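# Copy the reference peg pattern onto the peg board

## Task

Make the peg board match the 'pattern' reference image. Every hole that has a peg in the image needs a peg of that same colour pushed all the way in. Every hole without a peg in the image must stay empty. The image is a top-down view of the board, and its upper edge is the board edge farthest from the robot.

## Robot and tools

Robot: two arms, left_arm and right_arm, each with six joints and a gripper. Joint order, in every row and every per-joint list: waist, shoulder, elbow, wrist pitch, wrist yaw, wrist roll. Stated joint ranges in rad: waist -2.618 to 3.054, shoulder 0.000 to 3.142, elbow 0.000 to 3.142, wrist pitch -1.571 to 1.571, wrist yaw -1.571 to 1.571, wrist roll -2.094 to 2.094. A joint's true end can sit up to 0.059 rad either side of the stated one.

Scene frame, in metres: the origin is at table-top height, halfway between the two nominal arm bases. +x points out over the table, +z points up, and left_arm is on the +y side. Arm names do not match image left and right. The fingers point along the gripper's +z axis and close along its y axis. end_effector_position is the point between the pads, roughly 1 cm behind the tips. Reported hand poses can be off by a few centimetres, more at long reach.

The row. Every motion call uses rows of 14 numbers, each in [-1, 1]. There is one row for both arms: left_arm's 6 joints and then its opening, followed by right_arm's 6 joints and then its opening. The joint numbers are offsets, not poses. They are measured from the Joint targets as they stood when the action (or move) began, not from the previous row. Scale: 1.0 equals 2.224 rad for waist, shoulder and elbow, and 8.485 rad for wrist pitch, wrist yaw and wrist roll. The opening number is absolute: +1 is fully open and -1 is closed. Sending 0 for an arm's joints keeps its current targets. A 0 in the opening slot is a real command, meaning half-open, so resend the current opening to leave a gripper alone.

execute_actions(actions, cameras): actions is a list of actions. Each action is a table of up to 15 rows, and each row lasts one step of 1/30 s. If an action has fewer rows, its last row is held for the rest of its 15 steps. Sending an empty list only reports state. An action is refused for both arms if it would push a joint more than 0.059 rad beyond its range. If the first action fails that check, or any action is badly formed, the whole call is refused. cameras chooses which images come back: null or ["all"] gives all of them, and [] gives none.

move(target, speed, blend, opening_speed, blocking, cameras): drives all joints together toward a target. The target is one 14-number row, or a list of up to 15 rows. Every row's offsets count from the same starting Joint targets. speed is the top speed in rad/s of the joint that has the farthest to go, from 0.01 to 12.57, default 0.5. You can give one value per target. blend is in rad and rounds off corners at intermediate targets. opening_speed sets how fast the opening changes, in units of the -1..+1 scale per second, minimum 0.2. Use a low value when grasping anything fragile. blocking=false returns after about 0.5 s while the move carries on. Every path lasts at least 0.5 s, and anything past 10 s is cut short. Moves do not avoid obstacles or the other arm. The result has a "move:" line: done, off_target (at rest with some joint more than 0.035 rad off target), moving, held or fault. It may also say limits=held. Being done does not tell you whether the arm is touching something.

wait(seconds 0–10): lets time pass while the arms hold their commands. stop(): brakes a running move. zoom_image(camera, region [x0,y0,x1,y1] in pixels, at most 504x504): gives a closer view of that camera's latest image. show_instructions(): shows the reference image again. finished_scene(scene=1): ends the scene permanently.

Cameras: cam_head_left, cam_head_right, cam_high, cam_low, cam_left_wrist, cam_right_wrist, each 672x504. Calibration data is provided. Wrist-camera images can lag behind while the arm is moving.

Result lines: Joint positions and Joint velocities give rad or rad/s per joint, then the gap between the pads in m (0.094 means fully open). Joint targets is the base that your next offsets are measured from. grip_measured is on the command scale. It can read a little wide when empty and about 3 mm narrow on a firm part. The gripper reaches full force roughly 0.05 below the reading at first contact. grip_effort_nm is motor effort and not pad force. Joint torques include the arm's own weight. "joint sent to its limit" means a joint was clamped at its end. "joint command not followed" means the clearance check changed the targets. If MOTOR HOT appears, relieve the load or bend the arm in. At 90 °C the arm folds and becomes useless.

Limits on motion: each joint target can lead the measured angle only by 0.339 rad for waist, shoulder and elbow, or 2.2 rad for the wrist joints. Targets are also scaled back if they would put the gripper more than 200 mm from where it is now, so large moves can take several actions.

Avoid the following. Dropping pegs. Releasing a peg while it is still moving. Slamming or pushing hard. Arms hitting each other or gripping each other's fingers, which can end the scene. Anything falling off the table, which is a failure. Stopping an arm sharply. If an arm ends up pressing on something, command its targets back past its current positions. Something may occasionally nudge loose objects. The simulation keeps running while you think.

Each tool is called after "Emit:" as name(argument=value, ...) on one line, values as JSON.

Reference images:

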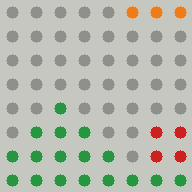

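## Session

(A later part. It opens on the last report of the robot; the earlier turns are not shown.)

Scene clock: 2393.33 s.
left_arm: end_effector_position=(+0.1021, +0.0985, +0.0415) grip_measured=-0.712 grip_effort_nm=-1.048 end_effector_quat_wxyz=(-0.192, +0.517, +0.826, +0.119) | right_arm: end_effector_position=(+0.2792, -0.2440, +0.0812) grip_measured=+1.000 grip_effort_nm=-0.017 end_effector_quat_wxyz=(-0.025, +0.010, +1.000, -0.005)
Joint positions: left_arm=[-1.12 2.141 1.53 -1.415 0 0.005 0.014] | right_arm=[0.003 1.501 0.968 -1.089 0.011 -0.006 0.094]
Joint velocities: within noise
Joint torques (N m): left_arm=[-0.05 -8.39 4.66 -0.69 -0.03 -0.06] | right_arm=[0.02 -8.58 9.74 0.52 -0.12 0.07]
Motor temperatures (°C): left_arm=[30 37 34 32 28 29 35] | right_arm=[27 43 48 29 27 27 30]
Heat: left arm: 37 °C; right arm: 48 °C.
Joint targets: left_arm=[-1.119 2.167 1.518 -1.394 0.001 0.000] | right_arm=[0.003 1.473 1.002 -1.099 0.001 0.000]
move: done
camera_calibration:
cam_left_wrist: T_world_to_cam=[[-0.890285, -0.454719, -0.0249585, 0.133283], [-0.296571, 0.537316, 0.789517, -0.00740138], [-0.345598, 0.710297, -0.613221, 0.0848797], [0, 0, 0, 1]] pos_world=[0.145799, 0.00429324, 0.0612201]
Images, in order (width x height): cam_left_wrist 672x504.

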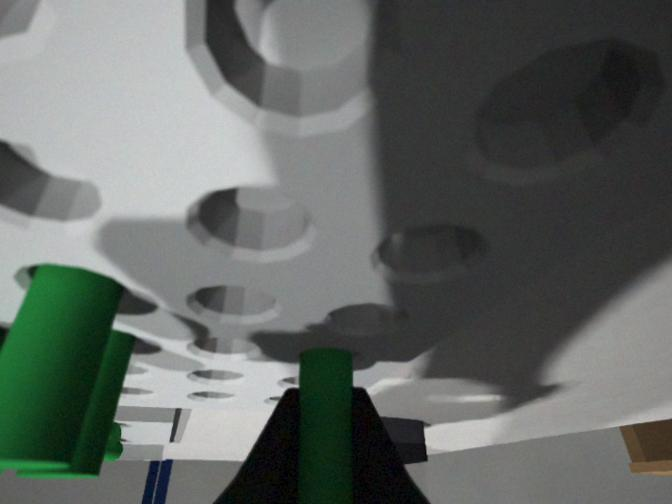

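Emit:
move(target=[[0.0,0.0035,-0.0050,0.0006,0,0,-0.9,0,0,0,0,0,0,1]], speed=0.1, cameras=["cam_left_wrist"])

Emit:
zoom_image(camera="cam_left_wrist", region=[240, 310, 400, 430])

Scene clock: 2398.90 s.
left_arm: end_effector_position=(+0.1015, +0.0997, +0.0408) grip_measured=-0.712 grip_effort_nm=-1.048 end_effector_quat_wxyz=(-0.194, +0.517, +0.825, +0.120) | right_arm: end_effector_position=(+0.2792, -0.2440, +0.0812) grip_measured=+1.000 grip_effort_nm=-0.017 end_effector_quat_wxyz=(-0.025, +0.010, +1.000, -0.005)
Joint positions: left_arm=[-1.12 2.141 1.525 -1.414 0 0.005 0.014] | right_arm=[0.003 1.501 0.968 -1.089 0.011 -0.006 0.094]
Joint velocities: within noise
Joint torques (N m): left_arm=[0.09 -7.6 4.21 -0.64 0.03 -0.07] | right_arm=[0.03 -8.57 9.74 0.52 -0.12 0.08]
Motor temperatures (°C): left_arm=[30 37 34 32 28 29 35] | right_arm=[27 43 48 29 27 27 30]
Heat: left arm: 37 °C; right arm: 48 °C.
Joint targets: left_arm=[-1.119 2.175 1.506 -1.389 0.001 0.000] | right_arm=[0.003 1.473 1.002 -1.099 0.001 0.000]
move: done
camera_calibration:
cam_left_wrist: T_world_to_cam=[[-0.890155, -0.454958, -0.0252244, 0.133262], [-0.295479, 0.53421, 0.79203, -0.00757784], [-0.346866, 0.712483, -0.60996, 0.0830648], [0, 0, 0, 1]] pos_world=[0.145197, 0.00549459, 0.0600296]
Images, in order (width x height): cam_left_wrist 672x504.

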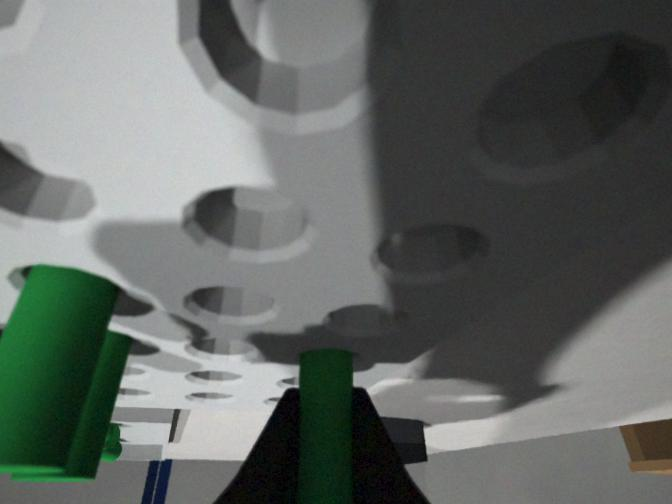

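Scaled by 3.150 from the camera's 672x504 image, which has a finer 960x720 frame.

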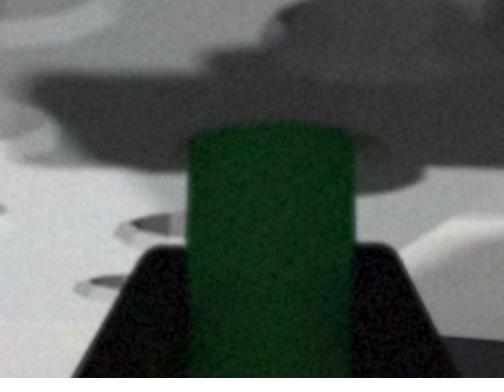

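Emit:
move(target=[[-0.0036,-0.0020,0.0130,-0.0030,0,0,-0.9,0,0,0,0,0,0,1],[-0.0036,0.0,0.0,0.0,0,0,-0.9,0,0,0,0,0,0,1]], speed=0.1, cameras=["cam_left_wrist"])

Emit:
zoom_image(camera="cam_left_wrist", region=[240, 310, 400, 430])

Scene clock: 2412.27 s.
left_arm: end_effector_position=(+0.1015, +0.0997, +0.0408) grip_measured=-0.712 grip_effort_nm=-1.053 end_effector_quat_wxyz=(-0.194, +0.517, +0.825, +0.120) | right_arm: end_effector_position=(+0.2792, -0.2440, +0.0812) grip_measured=+1.000 grip_effort_nm=-0.017 end_effector_quat_wxyz=(-0.025, +0.010, +1.000, -0.005)
Joint positions: left_arm=[-1.12 2.141 1.525 -1.414 0 0.005 0.014] | right_arm=[0.003 1.501 0.968 -1.089 0.011 -0.006 0.094]
Joint velocities: within noise
Joint torques (N m): left_arm=[-0.62 -7.68 4.05 -0.66 -0.01 -0.09] | right_arm=[0.02 -8.57 9.74 0.52 -0.11 0.07]
Motor temperatures (°C): left_arm=[30 38 34 32 28 29 35] | right_arm=[27 43 48 29 27 27 30]
Heat: left arm: 38 °C; right arm: 48 °C.
Joint targets: left_arm=[-1.127 2.175 1.506 -1.389 0.001 0.000] | right_arm=[0.003 1.473 1.002 -1.099 0.001 0.000]
move: done
camera_calibration:
cam_left_wrist: T_world_to_cam=[[-0.890155, -0.454958, -0.0252244, 0.133262], [-0.295479, 0.53421, 0.79203, -0.00757784], [-0.346866, 0.712483, -0.60996, 0.0830648], [0, 0, 0, 1]] pos_world=[0.145197, 0.00549459, 0.0600296]
Images, in order (width x height): cam_left_wrist 672x504.

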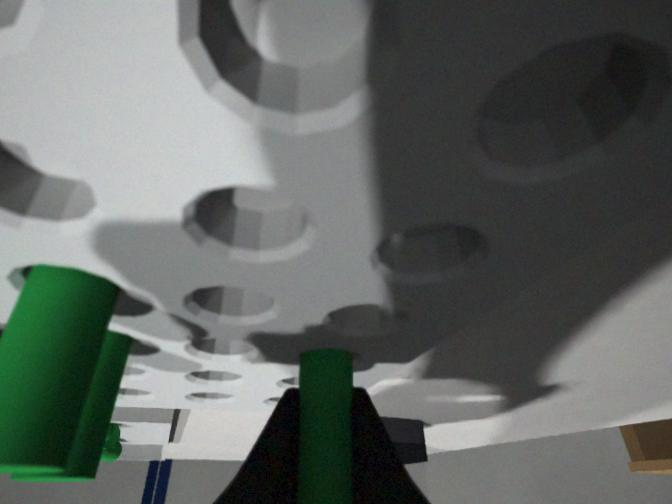

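Scaled by 3.150 from the camera's 672x504 image, which has a finer 960x720 frame.

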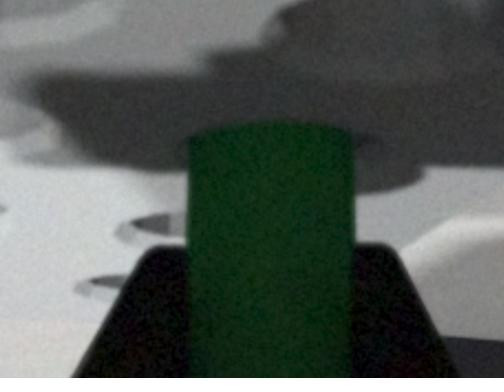

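Emit:
move(target=[[-0.0036,-0.0060,0.0300,-0.0100,0,0,-0.9,0,0,0,0,0,0,1]], speed=0.1, cameras=["cam_left_wrist"])

Emit:
zoom_image(camera="cam_left_wrist", region=[240, 310, 400, 430])

Scene clock: 2418.57 s.
left_arm: end_effector_position=(+0.0986, +0.1010, +0.0489) grip_measured=-0.712 grip_effort_nm=-1.043 end_effector_quat_wxyz=(-0.202, +0.518, +0.821, +0.126) | right_arm: end_effector_position=(+0.2792, -0.2440, +0.0812) grip_measured=+1.000 grip_effort_nm=-0.017 end_effector_quat_wxyz=(-0.025, +0.010, +1.000, -0.005)
Joint positions: left_arm=[-1.127 2.141 1.549 -1.459 0 0.005 0.014] | right_arm=[0.003 1.501 0.968 -1.089 0.011 -0.006 0.094]
Joint velocities: within noise
Joint torques (N m): left_arm=[-0.66 -8.77 8.14 -1.13 -0.02 -0.08] | right_arm=[0.01 -8.57 9.76 0.52 -0.11 0.07]
Motor temperatures (°C): left_arm=[30 38 34 32 28 29 35] | right_arm=[27 43 48 29 27 27 30]
Heat: left arm: 38 °C; right arm: 48 °C.
Joint targets: left_arm=[-1.135 2.162 1.574 -1.474 0.001 0.000] | right_arm=[0.003 1.473 1.002 -1.099 0.001 0.000]
move: done
camera_calibration:
cam_left_wrist: T_world_to_cam=[[-0.893666, -0.448003, -0.0255668, 0.131109], [-0.284433, 0.52147, 0.804467, -0.0158769], [-0.347071, 0.726197, -0.593447, 0.0840061], [0, 0, 0, 1]] pos_world=[0.141808, 0.0060116, 0.0659776]
Images, in order (width x height): cam_left_wrist 672x504.

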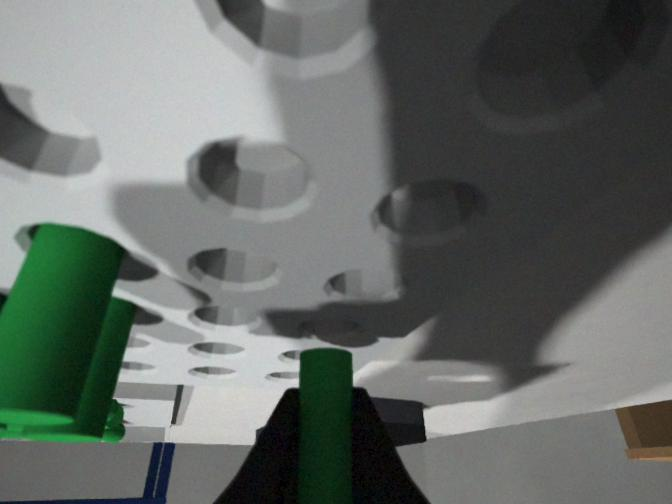

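Scaled by 3.150 from the camera's 672x504 image, which has a finer 960x720 frame.

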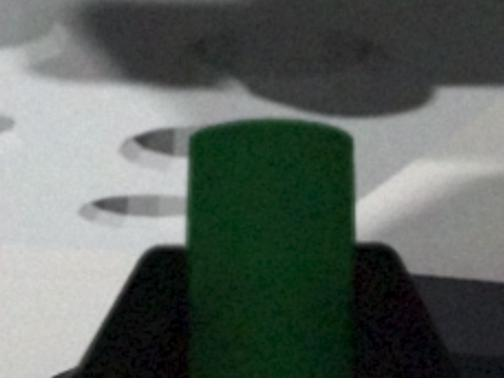

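Emit:
move(target=[[-0.0027,-0.0009,-0.0189,0.0092,0,0,-0.9,0,0,0,0,0,0,1]], speed=0.1, cameras=["cam_left_wrist"])

Emit:
zoom_image(camera="cam_left_wrist", region=[240, 310, 400, 430])

Scene clock: 2437.23 s.
left_arm: end_effector_position=(+0.0999, +0.0929, +0.0431) grip_measured=-0.712 grip_effort_nm=-1.053 end_effector_quat_wxyz=(-0.186, +0.524, +0.823, +0.117) | right_arm: end_effector_position=(+0.2792, -0.2440, +0.0812) grip_measured=+1.000 grip_effort_nm=-0.012 end_effector_quat_wxyz=(-0.025, +0.010, +1.000, -0.005)
Joint positions: left_arm=[-1.135 2.141 1.542 -1.414 0 0.005 0.014] | right_arm=[0.003 1.501 0.968 -1.089 0.011 -0.006 0.094]
Joint velocities: within noise
Joint torques (N m): left_arm=[-0.5 -9.02 4.74 -0.69 0 -0.08] | right_arm=[0.05 -8.57 9.77 0.52 -0.11 0.07]
Motor temperatures (°C): left_arm=[30 39 35 32 28 29 35] | right_arm=[27 43 48 29 27 27 30]
Heat: left arm: 39 °C; right arm: 48 °C.
Joint targets: left_arm=[-1.141 2.160 1.531 -1.396 0.001 0.000] | right_arm=[0.003 1.473 1.002 -1.099 0.001 0.000]
move: done
camera_calibration:
cam_left_wrist: T_world_to_cam=[[-0.89682, -0.441692, -0.0249522, 0.128227], [-0.293025, 0.550814, 0.781499, -0.00753397], [-0.331438, 0.708175, -0.623408, 0.0882291], [0, 0, 0, 1]] pos_world=[0.142031, -0.00169484, 0.06409]
Images, in order (width x height): cam_left_wrist 672x504.

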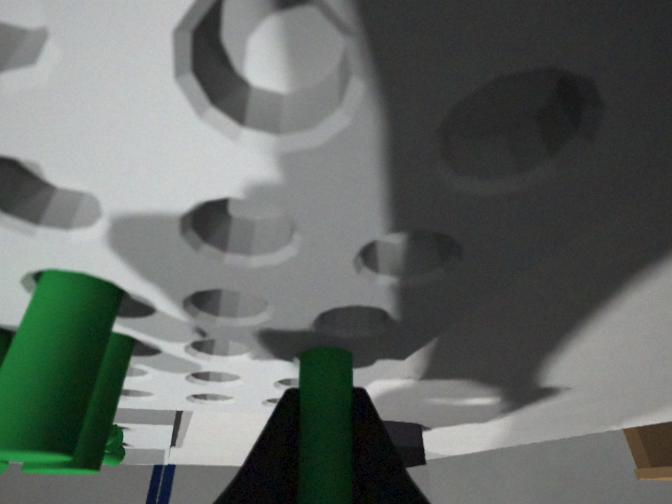

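Scaled by 3.150 from the camera's 672x504 image, which has a finer 960x720 frame.

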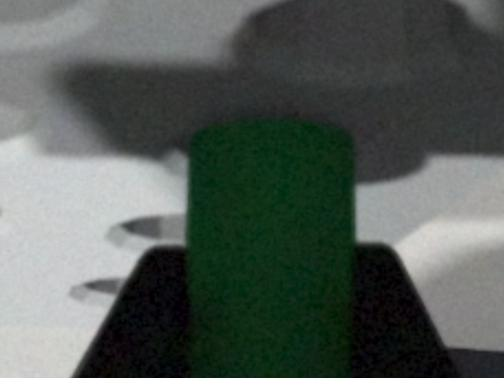

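Emit:
move(target=[[0,0.0025,-0.0060,0.0015,0,0,-0.9,0,0,0,0,0,0,1]], speed=0.1, cameras=["cam_left_wrist"])

Emit:
zoom_image(camera="cam_left_wrist", region=[240, 310, 400, 430])

Scene clock: 2451.43 s.
left_arm: end_effector_position=(+0.0994, +0.0940, +0.0417) grip_measured=-0.712 grip_effort_nm=-1.043 end_effector_quat_wxyz=(-0.187, +0.524, +0.823, +0.118) | right_arm: end_effector_position=(+0.2792, -0.2440, +0.0812) grip_measured=+1.000 grip_effort_nm=-0.017 end_effector_quat_wxyz=(-0.025, +0.010, +1.000, -0.005)
Joint positions: left_arm=[-1.135 2.141 1.535 -1.41 0 0.005 0.014] | right_arm=[0.003 1.501 0.968 -1.089 0.011 -0.006 0.094]
Joint velocities: within noise
Joint torques (N m): left_arm=[-0.44 -8.65 4.26 -0.65 -0.02 -0.07] | right_arm=[0.03 -8.58 9.74 0.52 -0.12 0.07]
Motor temperatures (°C): left_arm=[30 40 34 32 28 29 35] | right_arm=[27 43 48 29 27 27 30]
Heat: left arm: 40 °C; right arm: 48 °C.
Joint targets: left_arm=[-1.141 2.165 1.518 -1.383 0.001 0.000] | right_arm=[0.003 1.473 1.002 -1.099 0.001 0.000]
move: done
camera_calibration:
cam_left_wrist: T_world_to_cam=[[-0.896836, -0.441658, -0.0249733, 0.128226], [-0.29215, 0.548961, 0.783128, -0.00719003], [-0.332165, 0.709634, -0.621358, 0.0862032], [0, 0, 0, 1]] pos_world=[0.141531, -0.000593674, 0.0623961]
Images, in order (width x height): cam_left_wrist 672x504.

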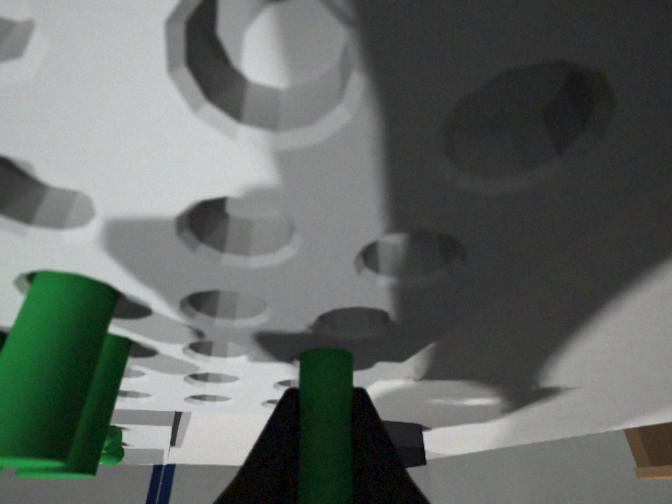

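Scaled by 3.150 from the camera's 672x504 image, which has a finer 960x720 frame.

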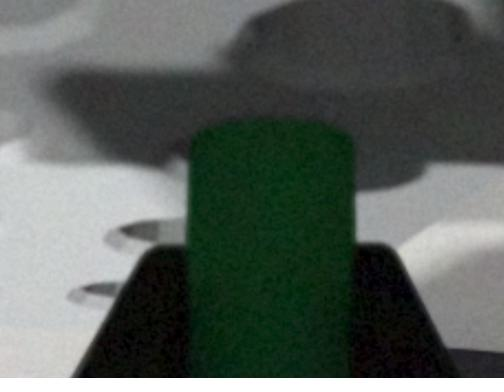

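Emit:
move(target=[[0.0085,-0.0045,0.0200,-0.0060,0,0,-0.9,0,0,0,0,0,0,1]], speed=0.1, cameras=["cam_left_wrist"])

Emit:
zoom_image(camera="cam_left_wrist", region=[240, 310, 400, 430])

Scene clock: 2465.43 s.
left_arm: end_effector_position=(+0.1002, +0.0968, +0.0427) grip_measured=-0.712 grip_effort_nm=-1.043 end_effector_quat_wxyz=(-0.191, +0.521, +0.824, +0.119) | right_arm: end_effector_position=(+0.2792, -0.2440, +0.0812) grip_measured=+1.000 grip_effort_nm=-0.017 end_effector_quat_wxyz=(-0.025, +0.010, +1.000, -0.005)
Joint positions: left_arm=[-1.128 2.141 1.535 -1.419 0 0.005 0.014] | right_arm=[0.003 1.501 0.968 -1.089 0.011 -0.006 0.094]
Joint velocities: within noise
Joint torques (N m): left_arm=[0.42 -9.33 8.51 -1.03 -0.03 -0.07] | right_arm=[0.03 -8.58 9.77 0.52 -0.12 0.08]
Motor temperatures (°C): left_arm=[30 40 34 32 28 29 36] | right_arm=[27 43 48 29 27 27 30]
Heat: left arm: 40 °C; right arm: 48 °C.
Joint targets: left_arm=[-1.122 2.155 1.563 -1.434 0.001 0.000] | right_arm=[0.003 1.473 1.002 -1.099 0.001 0.000]
move: done
camera_calibration:
cam_left_wrist: T_world_to_cam=[[-0.89387, -0.447621, -0.0251411, 0.130526], [-0.292683, 0.540152, 0.789032, -0.0086063], [-0.339607, 0.712651, -0.613837, 0.0852767], [0, 0, 0, 1]] pos_world=[0.143115, 0.00230246, 0.0624182]
Images, in order (width x height): cam_left_wrist 672x504.

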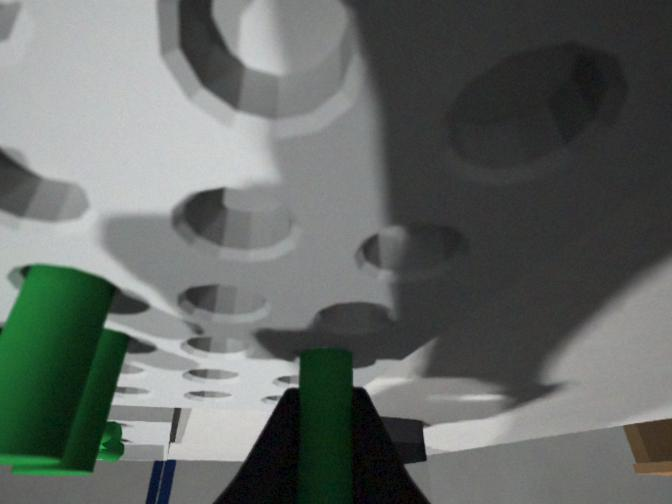

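Scaled by 3.150 from the camera's 672x504 image, which has a finer 960x720 frame.

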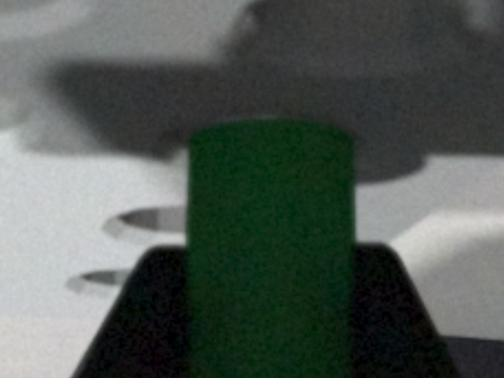

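Emit:
move(target=[[0.0030,0.0035,-0.0220,0.0180,0,0,-0.9,0,0,0,0,0,0,1]], speed=0.1, cameras=["cam_left_wrist"])

Emit:
zoom_image(camera="cam_left_wrist", region=[240, 310, 400, 430])

Scene clock: 2474.87 s.
left_arm: end_effector_position=(+0.1027, +0.0940, +0.0403) grip_measured=-0.712 grip_effort_nm=-1.048 end_effector_quat_wxyz=(-0.185, +0.520, +0.826, +0.114) | right_arm: end_effector_position=(+0.2792, -0.2440, +0.0812) grip_measured=+1.000 grip_effort_nm=-0.017 end_effector_quat_wxyz=(-0.025, +0.010, +1.000, -0.005)
Joint positions: left_arm=[-1.124 2.141 1.533 -1.4 0.002 0.005 0.014] | right_arm=[0.003 1.501 0.968 -1.089 0.011 -0.006 0.094]
Joint velocities: within noise
Joint torques (N m): left_arm=[0.7 -8.66 4.07 0.35 -0.02 -0.06] | right_arm=[0.03 -8.55 9.76 0.51 -0.12 0.08]
Motor temperatures (°C): left_arm=[30 40 35 32 28 29 36] | right_arm=[27 43 48 29 27 27 30]
Heat: left arm: 40 °C; right arm: 48 °C.
Joint targets: left_arm=[-1.116 2.163 1.514 -1.281 0.001 0.000] | right_arm=[0.003 1.473 1.002 -1.099 0.001 0.000]
move: off_target (left_arm); left_arm: the wrist pitch is farthest, 0.119 rad from its target
camera_calibration:
cam_left_wrist: T_world_to_cam=[[-0.89157, -0.452274, -0.0234728, 0.131535], [-0.300195, 0.551378, 0.778373, -0.00435742], [-0.339096, 0.701021, -0.627363, 0.0883052], [0, 0, 0, 1]] pos_world=[0.145909, -0.0000113028, 0.0618786]
Images, in order (width x height): cam_left_wrist 672x504.

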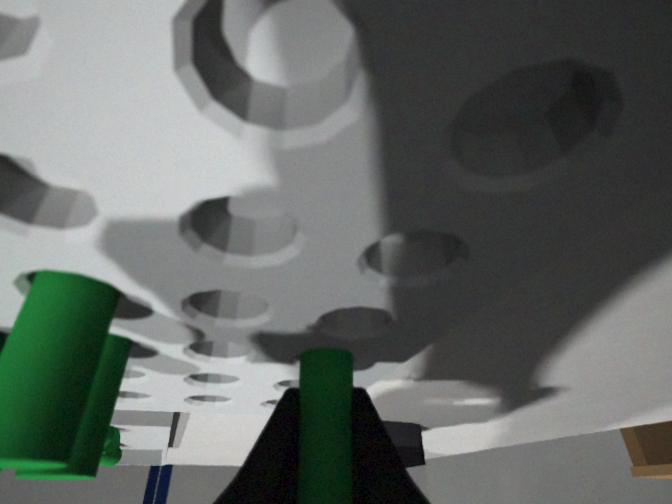

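Scaled by 3.150 from the camera's 672x504 image, which has a finer 960x720 frame.

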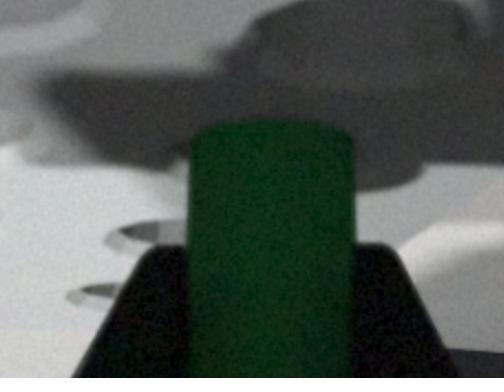

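Emit:
move(target=[[-0.0,-0.0085,0.0180,-0.0180,0,0,-0.9,0,0,0,0,0,0,1]], speed=0.1, cameras=["cam_left_wrist"])

Emit:
zoom_image(camera="cam_left_wrist", region=[240, 310, 400, 430])

Scene clock: 2490.83 s.
left_arm: end_effector_position=(+0.1014, +0.0982, +0.0424) grip_measured=-0.712 grip_effort_nm=-1.053 end_effector_quat_wxyz=(-0.193, +0.518, +0.825, +0.119) | right_arm: end_effector_position=(+0.2792, -0.2440, +0.0812) grip_measured=+1.000 grip_effort_nm=-0.012 end_effector_quat_wxyz=(-0.025, +0.010, +1.000, -0.005)
Joint positions: left_arm=[-1.122 2.141 1.533 -1.419 0.002 0.005 0.014] | right_arm=[0.003 1.501 0.968 -1.089 0.011 -0.006 0.094]
Joint velocities: within noise
Joint torques (N m): left_arm=[0.44 -10.3 7.71 -1.06 -0.01 -0.08] | right_arm=[0.02 -8.57 9.76 0.52 -0.12 0.07]
Motor temperatures (°C): left_arm=[30 40 34 32 28 29 36] | right_arm=[27 43 48 29 27 27 30]
Heat: left arm: 40 °C; right arm: 48 °C.
Joint targets: left_arm=[-1.116 2.144 1.554 -1.434 0.001 0.000] | right_arm=[0.003 1.473 1.002 -1.099 0.001 0.000]
move: done
camera_calibration:
cam_left_wrist: T_world_to_cam=[[-0.890742, -0.453886, -0.0238077, 0.132399], [-0.294711, 0.536899, 0.790497, -0.00830873], [-0.346013, 0.711145, -0.612003, 0.0852997], [0, 0, 0, 1]] pos_world=[0.145, 0.00389475, 0.0619239]
Images, in order (width x height): cam_left_wrist 672x504.

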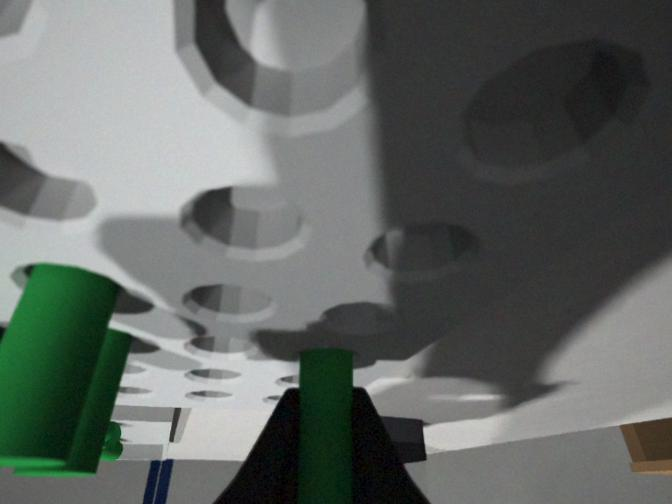

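Scaled by 3.150 from the camera's 672x504 image, which has a finer 960x720 frame.

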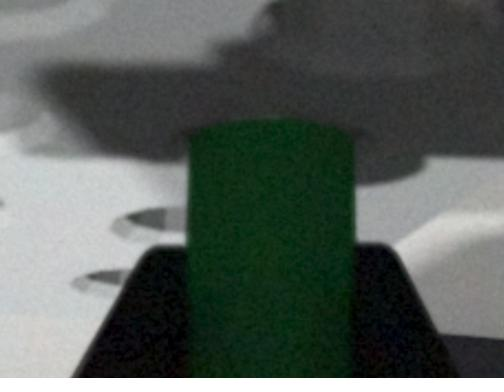

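Emit:
move(target=[[0.0,-0.0350,0.0150,-0.0030,0,0,-0.9,0,0,0,0,0,0,1],[0.0,0.0054,-0.0160,0.0040,0,0,-0.9,0,0,0,0,0,0,1]], speed=0.1, cameras=["cam_left_wrist"])

Emit:
zoom_image(camera="cam_left_wrist", region=[240, 310, 400, 430])

Scene clock: 2499.07 s.
left_arm: end_effector_position=(+0.1009, +0.0991, +0.0432) grip_measured=-0.712 grip_effort_nm=-1.043 end_effector_quat_wxyz=(-0.192, +0.518, +0.825, +0.118) | right_arm: end_effector_position=(+0.2792, -0.2440, +0.0812) grip_measured=+1.000 grip_effort_nm=-0.012 end_effector_quat_wxyz=(-0.025, +0.010, +1.000, -0.005)
Joint positions: left_arm=[-1.122 2.135 1.527 -1.419 0.002 0.005 0.014] | right_arm=[0.003 1.501 0.968 -1.089 0.011 -0.006 0.094]
Joint velocities: within noise
Joint torques (N m): left_arm=[0.49 -8.61 5 -0.75 -0.02 -0.09] | right_arm=[0.02 -8.57 9.76 0.52 -0.12 0.07]
Motor temperatures (°C): left_arm=[30 41 34 32 28 29 36] | right_arm=[27 43 48 29 27 27 30]
Heat: left arm: 41 °C; right arm: 48 °C.
Joint targets: left_arm=[-1.116 2.156 1.518 -1.400 0.001 0.000] | right_arm=[0.003 1.473 1.002 -1.099 0.001 0.000]
move: done
camera_calibration:
cam_left_wrist: T_world_to_cam=[[-0.890729, -0.453911, -0.023798, 0.132429], [-0.295136, 0.53775, 0.789759, -0.00967728], [-0.345683, 0.710485, -0.612955, 0.0850418], [0, 0, 0, 1]] pos_world=[0.1445, 0.00489424, 0.0629211]
Images, in order (width x height): cam_left_wrist 672x504.

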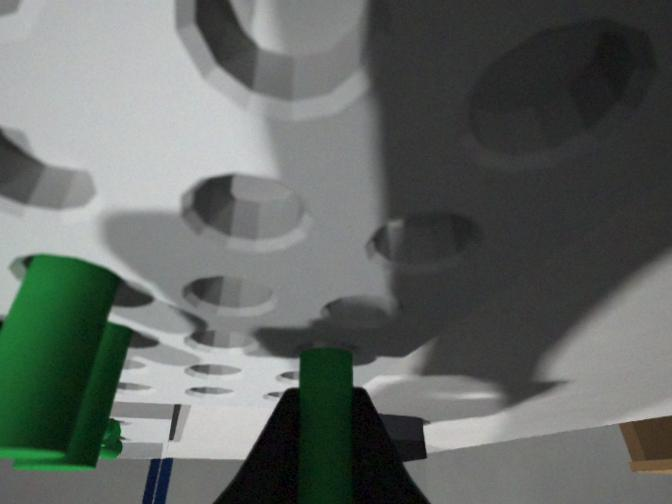

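Scaled by 3.150 from the camera's 672x504 image, which has a finer 960x720 frame.

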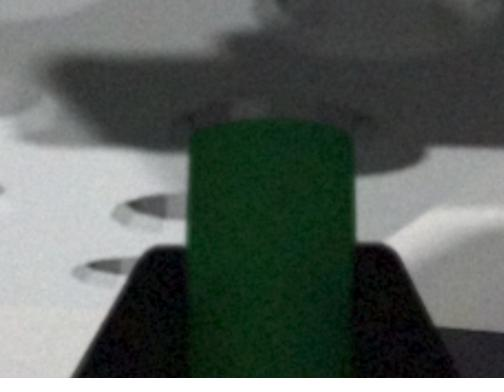

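Emit:
move(target=[[0.0,0.0028,-0.0060,0.0020,0,0,-0.9,0,0,0,0,0,0,1]], speed=0.1, cameras=["cam_left_wrist"])

Emit:
zoom_image(camera="cam_left_wrist", region=[240, 310, 400, 430])

Scene clock: 2505.83 s.
left_arm: end_effector_position=(+0.1007, +0.0995, +0.0406) grip_measured=-0.712 grip_effort_nm=-1.043 end_effector_quat_wxyz=(-0.192, +0.518, +0.825, +0.118) | right_arm: end_effector_position=(+0.2792, -0.2440, +0.0812) grip_measured=+1.000 grip_effort_nm=-0.012 end_effector_quat_wxyz=(-0.025, +0.010, +1.000, -0.005)
Joint positions: left_arm=[-1.122 2.135 1.517 -1.406 0.002 0.005 0.014] | right_arm=[0.003 1.501 0.968 -1.089 0.011 -0.006 0.094]
Joint velocities: within noise
Joint torques (N m): left_arm=[0.51 -8.16 4.68 -0.67 -0.02 -0.07] | right_arm=[0.05 -8.58 9.74 0.52 -0.12 0.08]
Motor temperatures (°C): left_arm=[30 40 34 32 28 29 36] | right_arm=[27 43 48 29 27 27 30]
Heat: left arm: 40 °C; right arm: 48 °C.
Joint targets: left_arm=[-1.116 2.162 1.505 -1.383 0.001 0.000] | right_arm=[0.003 1.473 1.002 -1.099 0.001 0.000]
move: done
camera_calibration:
cam_left_wrist: T_world_to_cam=[[-0.89066, -0.454049, -0.0237663, 0.132362], [-0.295991, 0.539349, 0.788347, -0.00777187], [-0.34513, 0.709184, -0.614771, 0.0831904], [0, 0, 0, 1]] pos_world=[0.1443, 0.00529312, 0.0604157]
Images, in order (width x height): cam_left_wrist 672x504.

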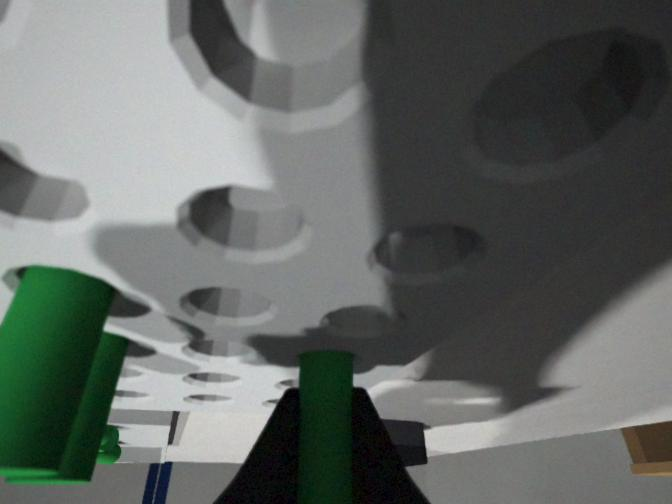

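Scaled by 3.150 from the camera's 672x504 image, which has a finer 960x720 frame.

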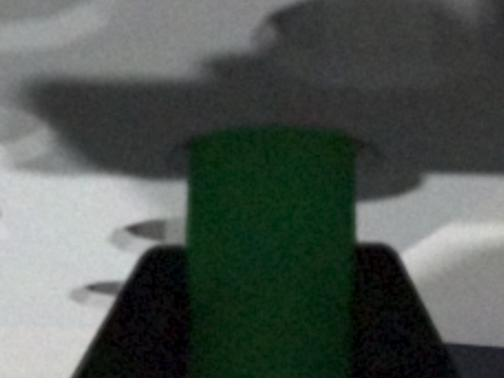

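Emit:
move(target=[[0.0,0.0036,-0.0090,0.0034,0,0,-0.9,0,0,0,0,0,0,1]], speed=0.1, cameras=["cam_left_wrist"])

Emit:
zoom_image(camera="cam_left_wrist", region=[240, 310, 400, 430])

Scene clock: 2514.83 s.
left_arm: end_effector_position=(+0.1005, +0.0999, +0.0392) grip_measured=-0.712 grip_effort_nm=-1.038 end_effector_quat_wxyz=(-0.191, +0.518, +0.826, +0.118) | right_arm: end_effector_position=(+0.2792, -0.2440, +0.0812) grip_measured=+1.000 grip_effort_nm=-0.017 end_effector_quat_wxyz=(-0.025, +0.010, +1.000, -0.005)
Joint positions: left_arm=[-1.122 2.135 1.511 -1.4 0.002 0.005 0.014] | right_arm=[0.003 1.501 0.968 -1.089 0.011 -0.006 0.094]
Joint velocities: within noise
Joint torques (N m): left_arm=[0.32 -7.46 3.41 -0.4 -0.02 -0.1] | right_arm=[0.02 -8.57 9.74 0.53 -0.12 0.07]
Motor temperatures (°C): left_arm=[30 40 34 32 28 29 36] | right_arm=[27 43 48 29 27 27 30]
Heat: left arm: 40 °C; right arm: 48 °C.
Joint targets: left_arm=[-1.116 2.170 1.485 -1.354 0.001 0.000] | right_arm=[0.003 1.473 1.002 -1.099 0.001 0.000]
move: off_target (left_arm); left_arm: the wrist pitch is farthest, 0.046 rad from its target
camera_calibration:
cam_left_wrist: T_world_to_cam=[[-0.890533, -0.45429, -0.0239072, 0.132371], [-0.296375, 0.539502, 0.788098, -0.00700575], [-0.345128, 0.708913, -0.615085, 0.081987], [0, 0, 0, 1]] pos_world=[0.1441, 0.00579267, 0.0591148]
Images, in order (width x height): cam_left_wrist 672x504.

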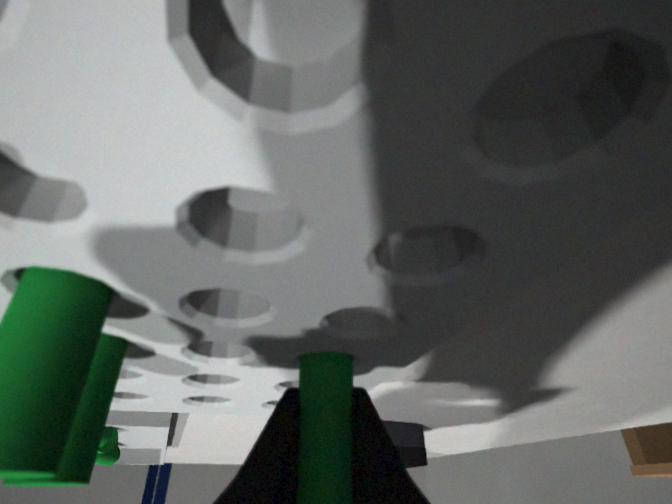

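Scaled by 3.150 from the camera's 672x504 image, which has a finer 960x720 frame.

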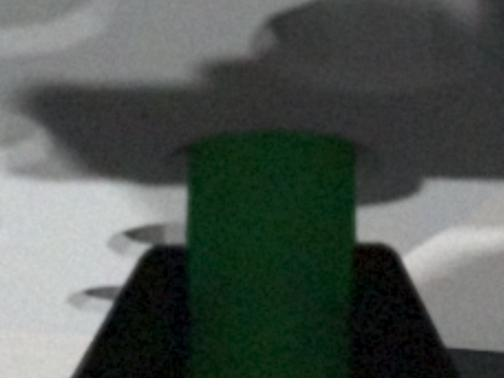

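Emit:
move(target=[[-0.010,0,0,-0.0015,0,0,-0.9,0,0,0,0,0,0,1],[0.003,0.0,-0.008,0.0005,0,0,-0.9,0,0,0,0,0,0,1],[-0.004,0.0,-0.008,0.0,0,0,-0.9,0,0,0,0,0,0,1]], speed=0.1, cameras=["cam_left_wrist"])

Emit:
zoom_image(camera="cam_left_wrist", region=[240, 310, 400, 430])

Scene clock: 2524.23 s.
left_arm: end_effector_position=(+0.1004, +0.1008, +0.0381) grip_measured=-0.712 grip_effort_nm=-1.038 end_effector_quat_wxyz=(-0.192, +0.517, +0.826, +0.118) | right_arm: end_effector_position=(+0.2792, -0.2440, +0.0812) grip_measured=+1.000 grip_effort_nm=-0.017 end_effector_quat_wxyz=(-0.025, +0.010, +1.000, -0.005)
Joint positions: left_arm=[-1.12 2.135 1.506 -1.396 0.003 0.004 0.014] | right_arm=[0.003 1.501 0.968 -1.089 0.011 -0.006 0.094]
Joint velocities: within noise
Joint torques (N m): left_arm=[-0.34 -7.46 2.26 -0.46 -0.03 -0.09] | right_arm=[0.03 -8.58 9.76 0.53 -0.12 0.07]
Motor temperatures (°C): left_arm=[30 39 34 31 28 29 36] | right_arm=[27 43 48 29 27 27 30]
Heat: left arm: 39 °C; right arm: 48 °C.
Joint targets: left_arm=[-1.125 2.170 1.467 -1.354 0.001 0.000] | right_arm=[0.003 1.473 1.002 -1.099 0.001 0.000]
move: off_target (left_arm); left_arm: the wrist pitch is farthest, 0.042 rad from its target
camera_calibration:
cam_left_wrist: T_world_to_cam=[[-0.88955, -0.456237, -0.0234181, 0.132764], [-0.29678, 0.538155, 0.788867, -0.00638712], [-0.347308, 0.708686, -0.614118, 0.0808803], [0, 0, 0, 1]] pos_world=[0.144295, 0.00669043, 0.0578177]
Images, in order (width x height): cam_left_wrist 672x504.

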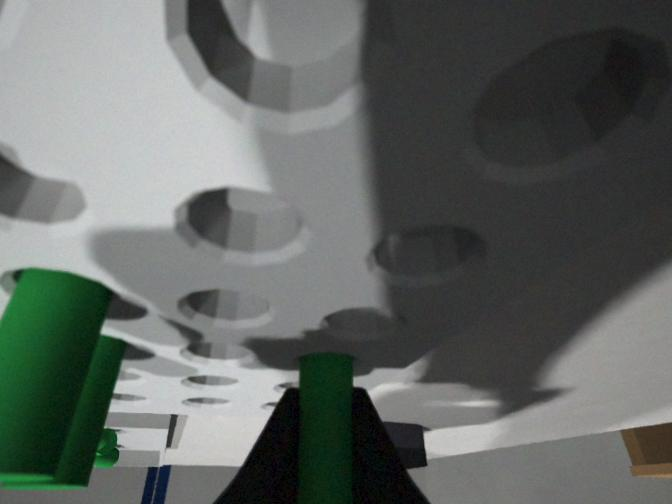

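Scaled by 3.150 from the camera's 672x504 image, which has a finer 960x720 frame.

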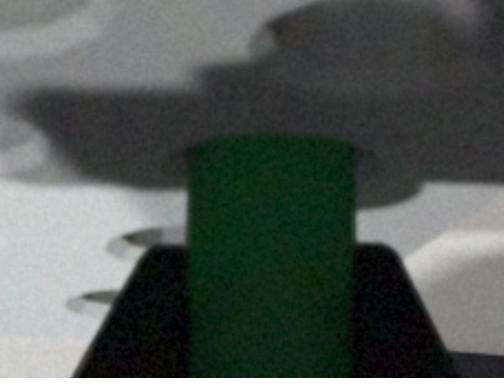

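Emit:
move(target=[[-0.001,0.0,0,0.0,0,0,-0.4,0,0,0,0,0,0,1],[-0.001,-0.0350,0.0500,-0.0100,0,0,-0.4,0,0,0,0,0,0,1],[-0.001,-0.0670,0.1260,-0.0140,0,0,-0.4,0,0,0,0,0,0,1]], speed=0.3, cameras=["cam_left_wrist","cam_low"])

Emit:
zoom_image(camera="cam_low", region=[400, 235, 450, 275])

Scene clock: 2534.60 s.
left_arm: end_effector_position=(+0.1244, +0.0519, +0.1026) grip_measured=-0.401 grip_effort_nm=0.066 end_effector_quat_wxyz=(-0.093, +0.527, +0.843, +0.056) | right_arm: end_effector_position=(+0.2792, -0.2440, +0.0812) grip_measured=+1.000 grip_effort_nm=-0.017 end_effector_quat_wxyz=(-0.025, +0.010, +1.000, -0.005)
Joint positions: left_arm=[-1.12 2.054 1.724 -1.46 0.003 0.004 0.028] | right_arm=[0.003 1.501 0.968 -1.089 0.011 -0.006 0.094]
Joint velocities: within noise
Joint torques (N m): left_arm=[-0.29 -13.65 8.81 -0.58 -0.03 -0.05] | right_arm=[0.02 -8.58 9.77 0.52 -0.12 0.08]
Motor temperatures (°C): left_arm=[30 39 34 31 28 29 35] | right_arm=[27 43 48 29 27 27 30]
Heat: left arm: 39 °C; right arm: 48 °C.
Joint targets: left_arm=[-1.127 2.021 1.747 -1.473 0.001 0.000] | right_arm=[0.003 1.473 1.002 -1.099 0.001 0.000]
move: done
camera_calibration:
cam_left_wrist: T_world_to_cam=[[-0.887333, -0.46075, -0.018675, 0.132726], [-0.370533, 0.688311, 0.623645, -0.00549822], [-0.274491, 0.560301, -0.781484, 0.179379], [0, 0, 0, 1]] pos_world=[0.164973, -0.0355683, 0.14609]
Images, in order (width x height): cam_low 672x504, cam_left_wrist 672x504.

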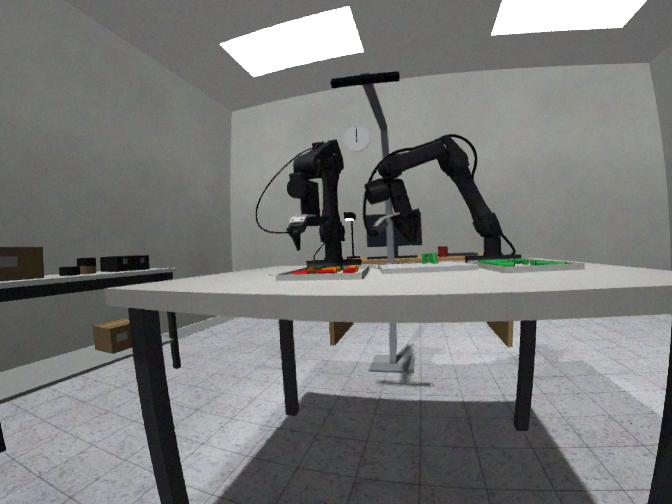

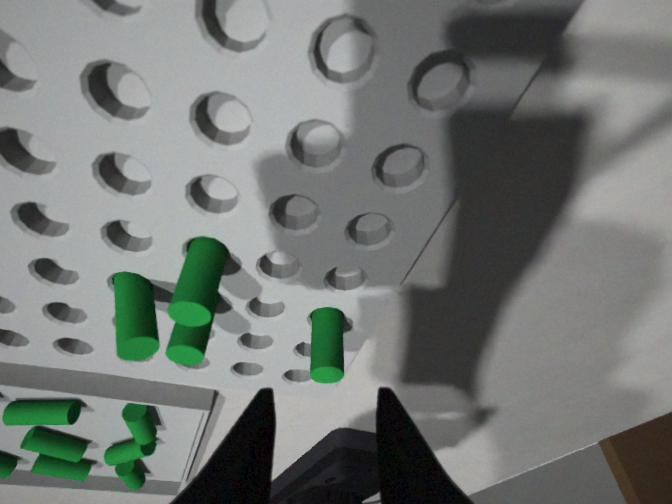

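Scaled by 10.080 from the camera's 672x504 image, which has a finer 960x720 frame.

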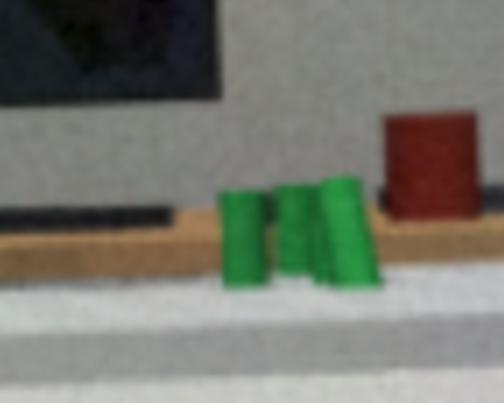

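Emit:
move(target=[0.5767,0.06,-0.0175,0.0396,0,-0.0745,-0.4,0,0,0,0,0,0,1], speed=1.3, cameras=["cam_left_wrist"])

Scene clock: 2562.83 s.
left_arm: end_effector_position=(+0.3795, +0.4239, +0.0671) grip_measured=-0.401 grip_effort_nm=0.051 end_effector_quat_wxyz=(+0.004, -0.382, +0.924, -0.001) | right_arm: end_effector_position=(+0.2792, -0.2440, +0.0812) grip_measured=+1.000 grip_effort_nm=-0.017 end_effector_quat_wxyz=(-0.025, +0.010, +1.000, -0.005)
Joint positions: left_arm=[0.156 2.131 1.724 -1.156 0 -0.622 0.028] | right_arm=[0.003 1.501 0.968 -1.089 0.011 -0.006 0.094]
Joint velocities: within noise
Joint torques (N m): left_arm=[0.05 -9.72 5.57 0.2 0.02 -0.16] | right_arm=[0.03 -8.55 9.76 0.52 -0.12 0.07]
Motor temperatures (°C): left_arm=[30 40 35 31 28 29 34] | right_arm=[27 43 48 29 27 27 30]
Heat: left arm: 40 °C; right arm: 48 °C.
Joint targets: left_arm=[0.156 2.155 1.708 -1.137 0.001 -0.632] | right_arm=[0.003 1.473 1.002 -1.099 0.001 0.000]
move: done
camera_calibration:
cam_left_wrist: T_world_to_cam=[[0.7271, -0.686436, -0.0114228, 0.0123571], [-0.614888, -0.658533, 0.433875, 0.531341], [-0.30535, -0.308447, -0.900901, 0.40119], [0, 0, 0, 1]] pos_world=[0.440234, 0.482134, 0.131038]
Images, in order (width x height): cam_left_wrist 672x504.

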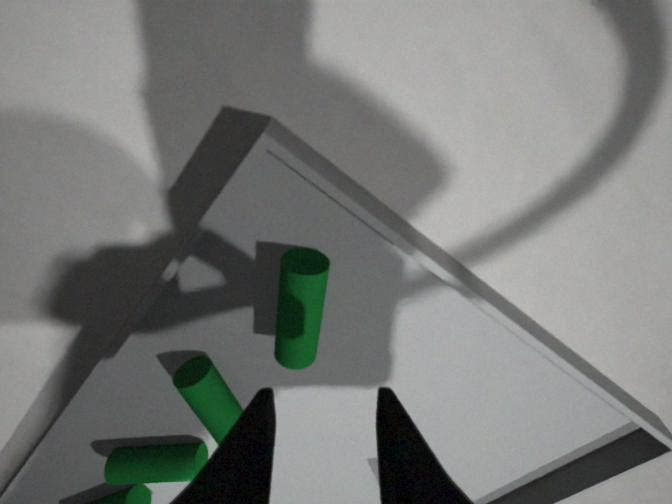

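Emit:
move(target=[[0.0130,0.0027,0.004,0,0,0.0134,-0.4,0,0,0,0,0,0,1],[0.0130,0.0216,-0.0436,0.0176,0,0.0134,-0.4,0,0,0,0,0,0,1],[0.0130,0.0216,-0.0436,0.0176,0,0.0134,-0.9,0,0,0,0,0,0,1],[0.0130,-0.0198,0.0216,-0.0041,0,0.0134,-0.9,0,0,0,0,0,0,1]], speed=0.4, cameras=["cam_left_wrist"])

Scene clock: 2585.93 s.
left_arm: end_effector_position=(+0.3784, +0.4346, +0.0636) grip_measured=-0.693 grip_effort_nm=-1.038 end_effector_quat_wxyz=(-0.001, -0.350, +0.937, -0.001) | right_arm: end_effector_position=(+0.2792, -0.2440, +0.0812) grip_measured=+1.000 grip_effort_nm=-0.017 end_effector_quat_wxyz=(-0.025, +0.010, +1.000, -0.005)
Joint positions: left_arm=[0.183 2.146 1.732 -1.158 0.001 -0.527 0.014] | right_arm=[0.003 1.501 0.968 -1.089 0.011 -0.006 0.094]
Joint velocities: within noise
Joint torques (N m): left_arm=[0.13 -14.94 9.24 -0.19 0 0.06] | right_arm=[0.02 -8.57 9.74 0.52 -0.11 0.08]
Motor temperatures (°C): left_arm=[30 40 34 31 28 29 34] | right_arm=[27 43 48 29 27 27 30]
Heat: left arm: 40 °C; right arm: 48 °C.
Joint targets: left_arm=[0.185 2.111 1.756 -1.172 0.001 -0.518] | right_arm=[0.003 1.473 1.002 -1.099 0.001 0.000]
move: done
camera_calibration:
cam_left_wrist: T_world_to_cam=[[0.678448, -0.734492, -0.0151997, 0.0599759], [-0.65487, -0.614019, 0.440598, 0.53464], [-0.332948, -0.288969, -0.897576, 0.402753], [0, 0, 0, 1]] pos_world=[0.443525, 0.488714, 0.126852]
Images, in order (width x height): cam_left_wrist 672x504.

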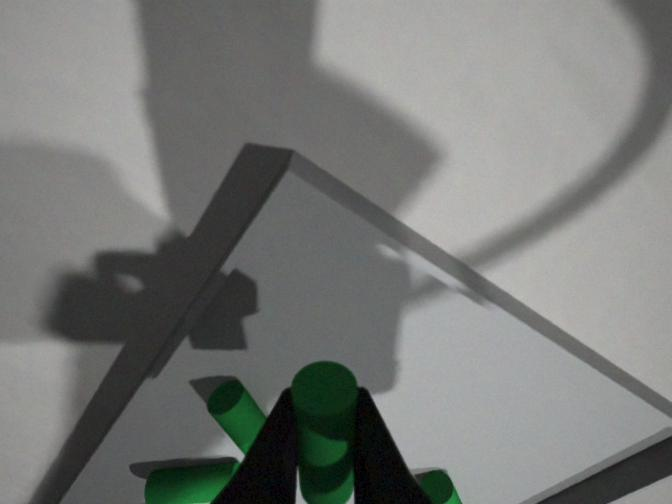

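Emit:
move(target=[[-0.2963,0.1221,0.1830,-0.0219,0,0.062,-0.9,0,0,0,0,0,0,1],[-0.2963,0.1358,0.0931,0.0032,0,0.062,-0.9,0,0,0,0,0,0,1],[-0.2963,0.1358,0.0931,0.0032,0,0.062,-0.4,0,0,0,0,0,0,1],[-0.2963,0.0998,0.1830,-0.0219,0,0.062,-0.4,0,0,0,0,0,0,1],[-0.2963,-0.0724,-0.1151,0.1028,0,0.062,-0.4,0,0,0,0,0,0,1],[-0.2963,-0.1605,-0.5193,0.2219,0,0.062,-0.4,0,0,0,0,0,0,1]], speed=[1.2,0.4,0.4,0.5,1.4,1.2], blend=[0,0,0,0,0.15,0], cameras=["cam_left_wrist"])

Scene clock: 2604.60 s.
left_arm: end_effector_position=(+0.3718, +0.1562, +0.0725) grip_measured=-0.401 grip_effort_nm=0.061 end_effector_quat_wxyz=(+0.501, +0.199, +0.833, -0.122) | right_arm: end_effector_position=(+0.2792, -0.2440, +0.0812) grip_measured=+1.000 grip_effort_nm=-0.017 end_effector_quat_wxyz=(-0.025, +0.010, +1.000, -0.005)
Joint positions: left_arm=[-0.472 1.784 0.609 0.688 0.006 0 0.028] | right_arm=[0.003 1.501 0.968 -1.089 0.011 -0.006 0.094]
Joint velocities: within noise
Joint torques (N m): left_arm=[-0.23 -10.39 5.59 1.87 -0.03 0.1] | right_arm=[0.05 -8.58 9.74 0.52 -0.11 0.08]
Motor temperatures (°C): left_arm=[30 43 36 31 28 29 34] | right_arm=[27 43 48 29 27 27 30]
Heat: left arm: 43 °C; right arm: 48 °C.
Joint targets: left_arm=[-0.474 1.754 0.601 0.711 0.001 0.008] | right_arm=[0.003 1.473 1.002 -1.099 0.001 0.000]
move: done
camera_calibration:
cam_left_wrist: T_world_to_cam=[[-0.429028, -0.903016, 0.0222874, 0.295524], [-0.736574, 0.335455, -0.587307, 0.312093], [0.522871, -0.268387, -0.809058, 0.000198738], [0, 0, 0, 1]] pos_world=[0.356564, 0.162223, 0.176869]
Images, in order (width x height): cam_left_wrist 672x504.

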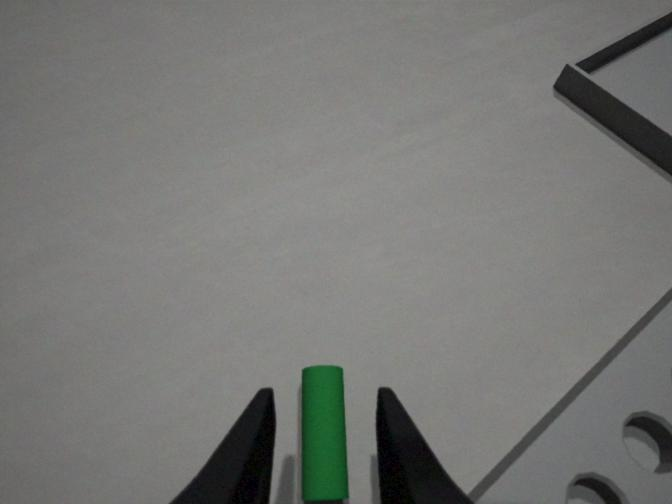

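Emit:
move(target=[[0,0.1039,-0.0094,0.0189,0,0,-0.4,0,0,0,0,0,0,1],[0,0.1039,-0.0094,0.0189,0,0,-0.9,0,0,0,0,0,0,1],[0,0.0207,0.0085,-0.006,0,0,-0.9,0,0,0,0,0,0,1],[0,-0.0018,0.2693,-0.0602,0,0,-0.9,0,0,0,0,0,0,1],[-0.3026,0.1421,0.5279,-0.2561,0,0,-0.9,0,0,0,0,0,0,1],[-0.3026,0.2176,0.4847,-0.2554,0,0,-0.9,0,0,0,0,0,0,1]], speed=[0.4,0.4,0.6,1.4,1.4,0.25], blend=[0,0,0.05,0.15,0.0,0], cameras=["cam_left_wrist"])

Emit:
zoom_image(camera="cam_left_wrist", region=[240, 310, 400, 430])

Scene clock: 2630.23 s.
left_arm: end_effector_position=(+0.1079, +0.0637, +0.0450) grip_measured=-0.706 grip_effort_nm=-1.043 end_effector_quat_wxyz=(-0.170, +0.531, +0.823, +0.109) | right_arm: end_effector_position=(+0.2792, -0.2440, +0.0812) grip_measured=+1.000 grip_effort_nm=-0.017 end_effector_quat_wxyz=(-0.025, +0.010, +1.000, -0.005)
Joint positions: left_arm=[-1.152 2.217 1.688 -1.45 0 0 0.014] | right_arm=[0.003 1.501 0.968 -1.089 0.011 -0.006 0.094]
Joint velocities: within noise
Joint torques (N m): left_arm=[0.42 -9.61 5.19 -0.89 0 0.08] | right_arm=[0.03 -8.58 9.74 0.53 -0.12 0.08]
Motor temperatures (°C): left_arm=[30 40 35 35 28 29 34] | right_arm=[27 43 48 29 27 27 30]
Heat: left arm: 40 °C; right arm: 48 °C.
Joint targets: left_arm=[-1.147 2.238 1.679 -1.456 0.001 0.008] | right_arm=[0.003 1.473 1.002 -1.099 0.001 0.000]
move: done
camera_calibration:
cam_left_wrist: T_world_to_cam=[[-0.901734, -0.431497, -0.0262022, 0.122413], [-0.298837, 0.578412, 0.759036, 0.00926937], [-0.312366, 0.692279, -0.650521, 0.113043], [0, 0, 0, 1]] pos_world=[0.148465, -0.0307979, 0.0697086]
Images, in order (width x height): cam_left_wrist 672x504.

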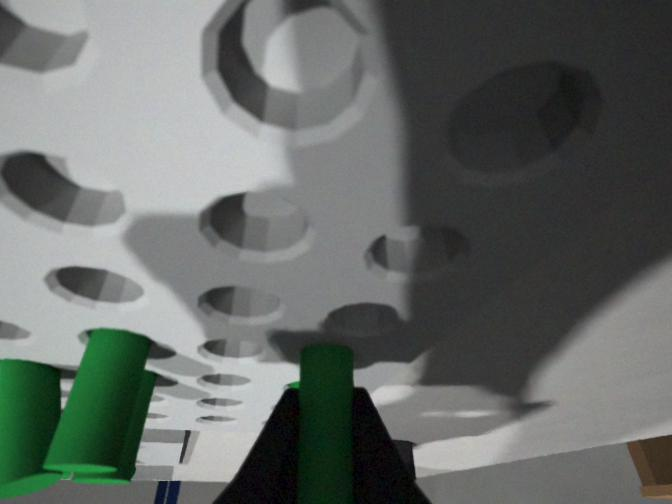

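Scaled by 3.150 from the camera's 672x504 image, which has a finer 960x720 frame.

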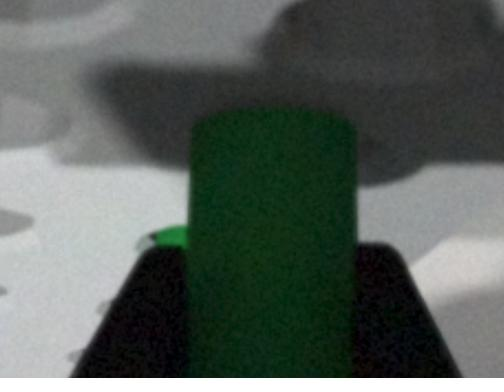

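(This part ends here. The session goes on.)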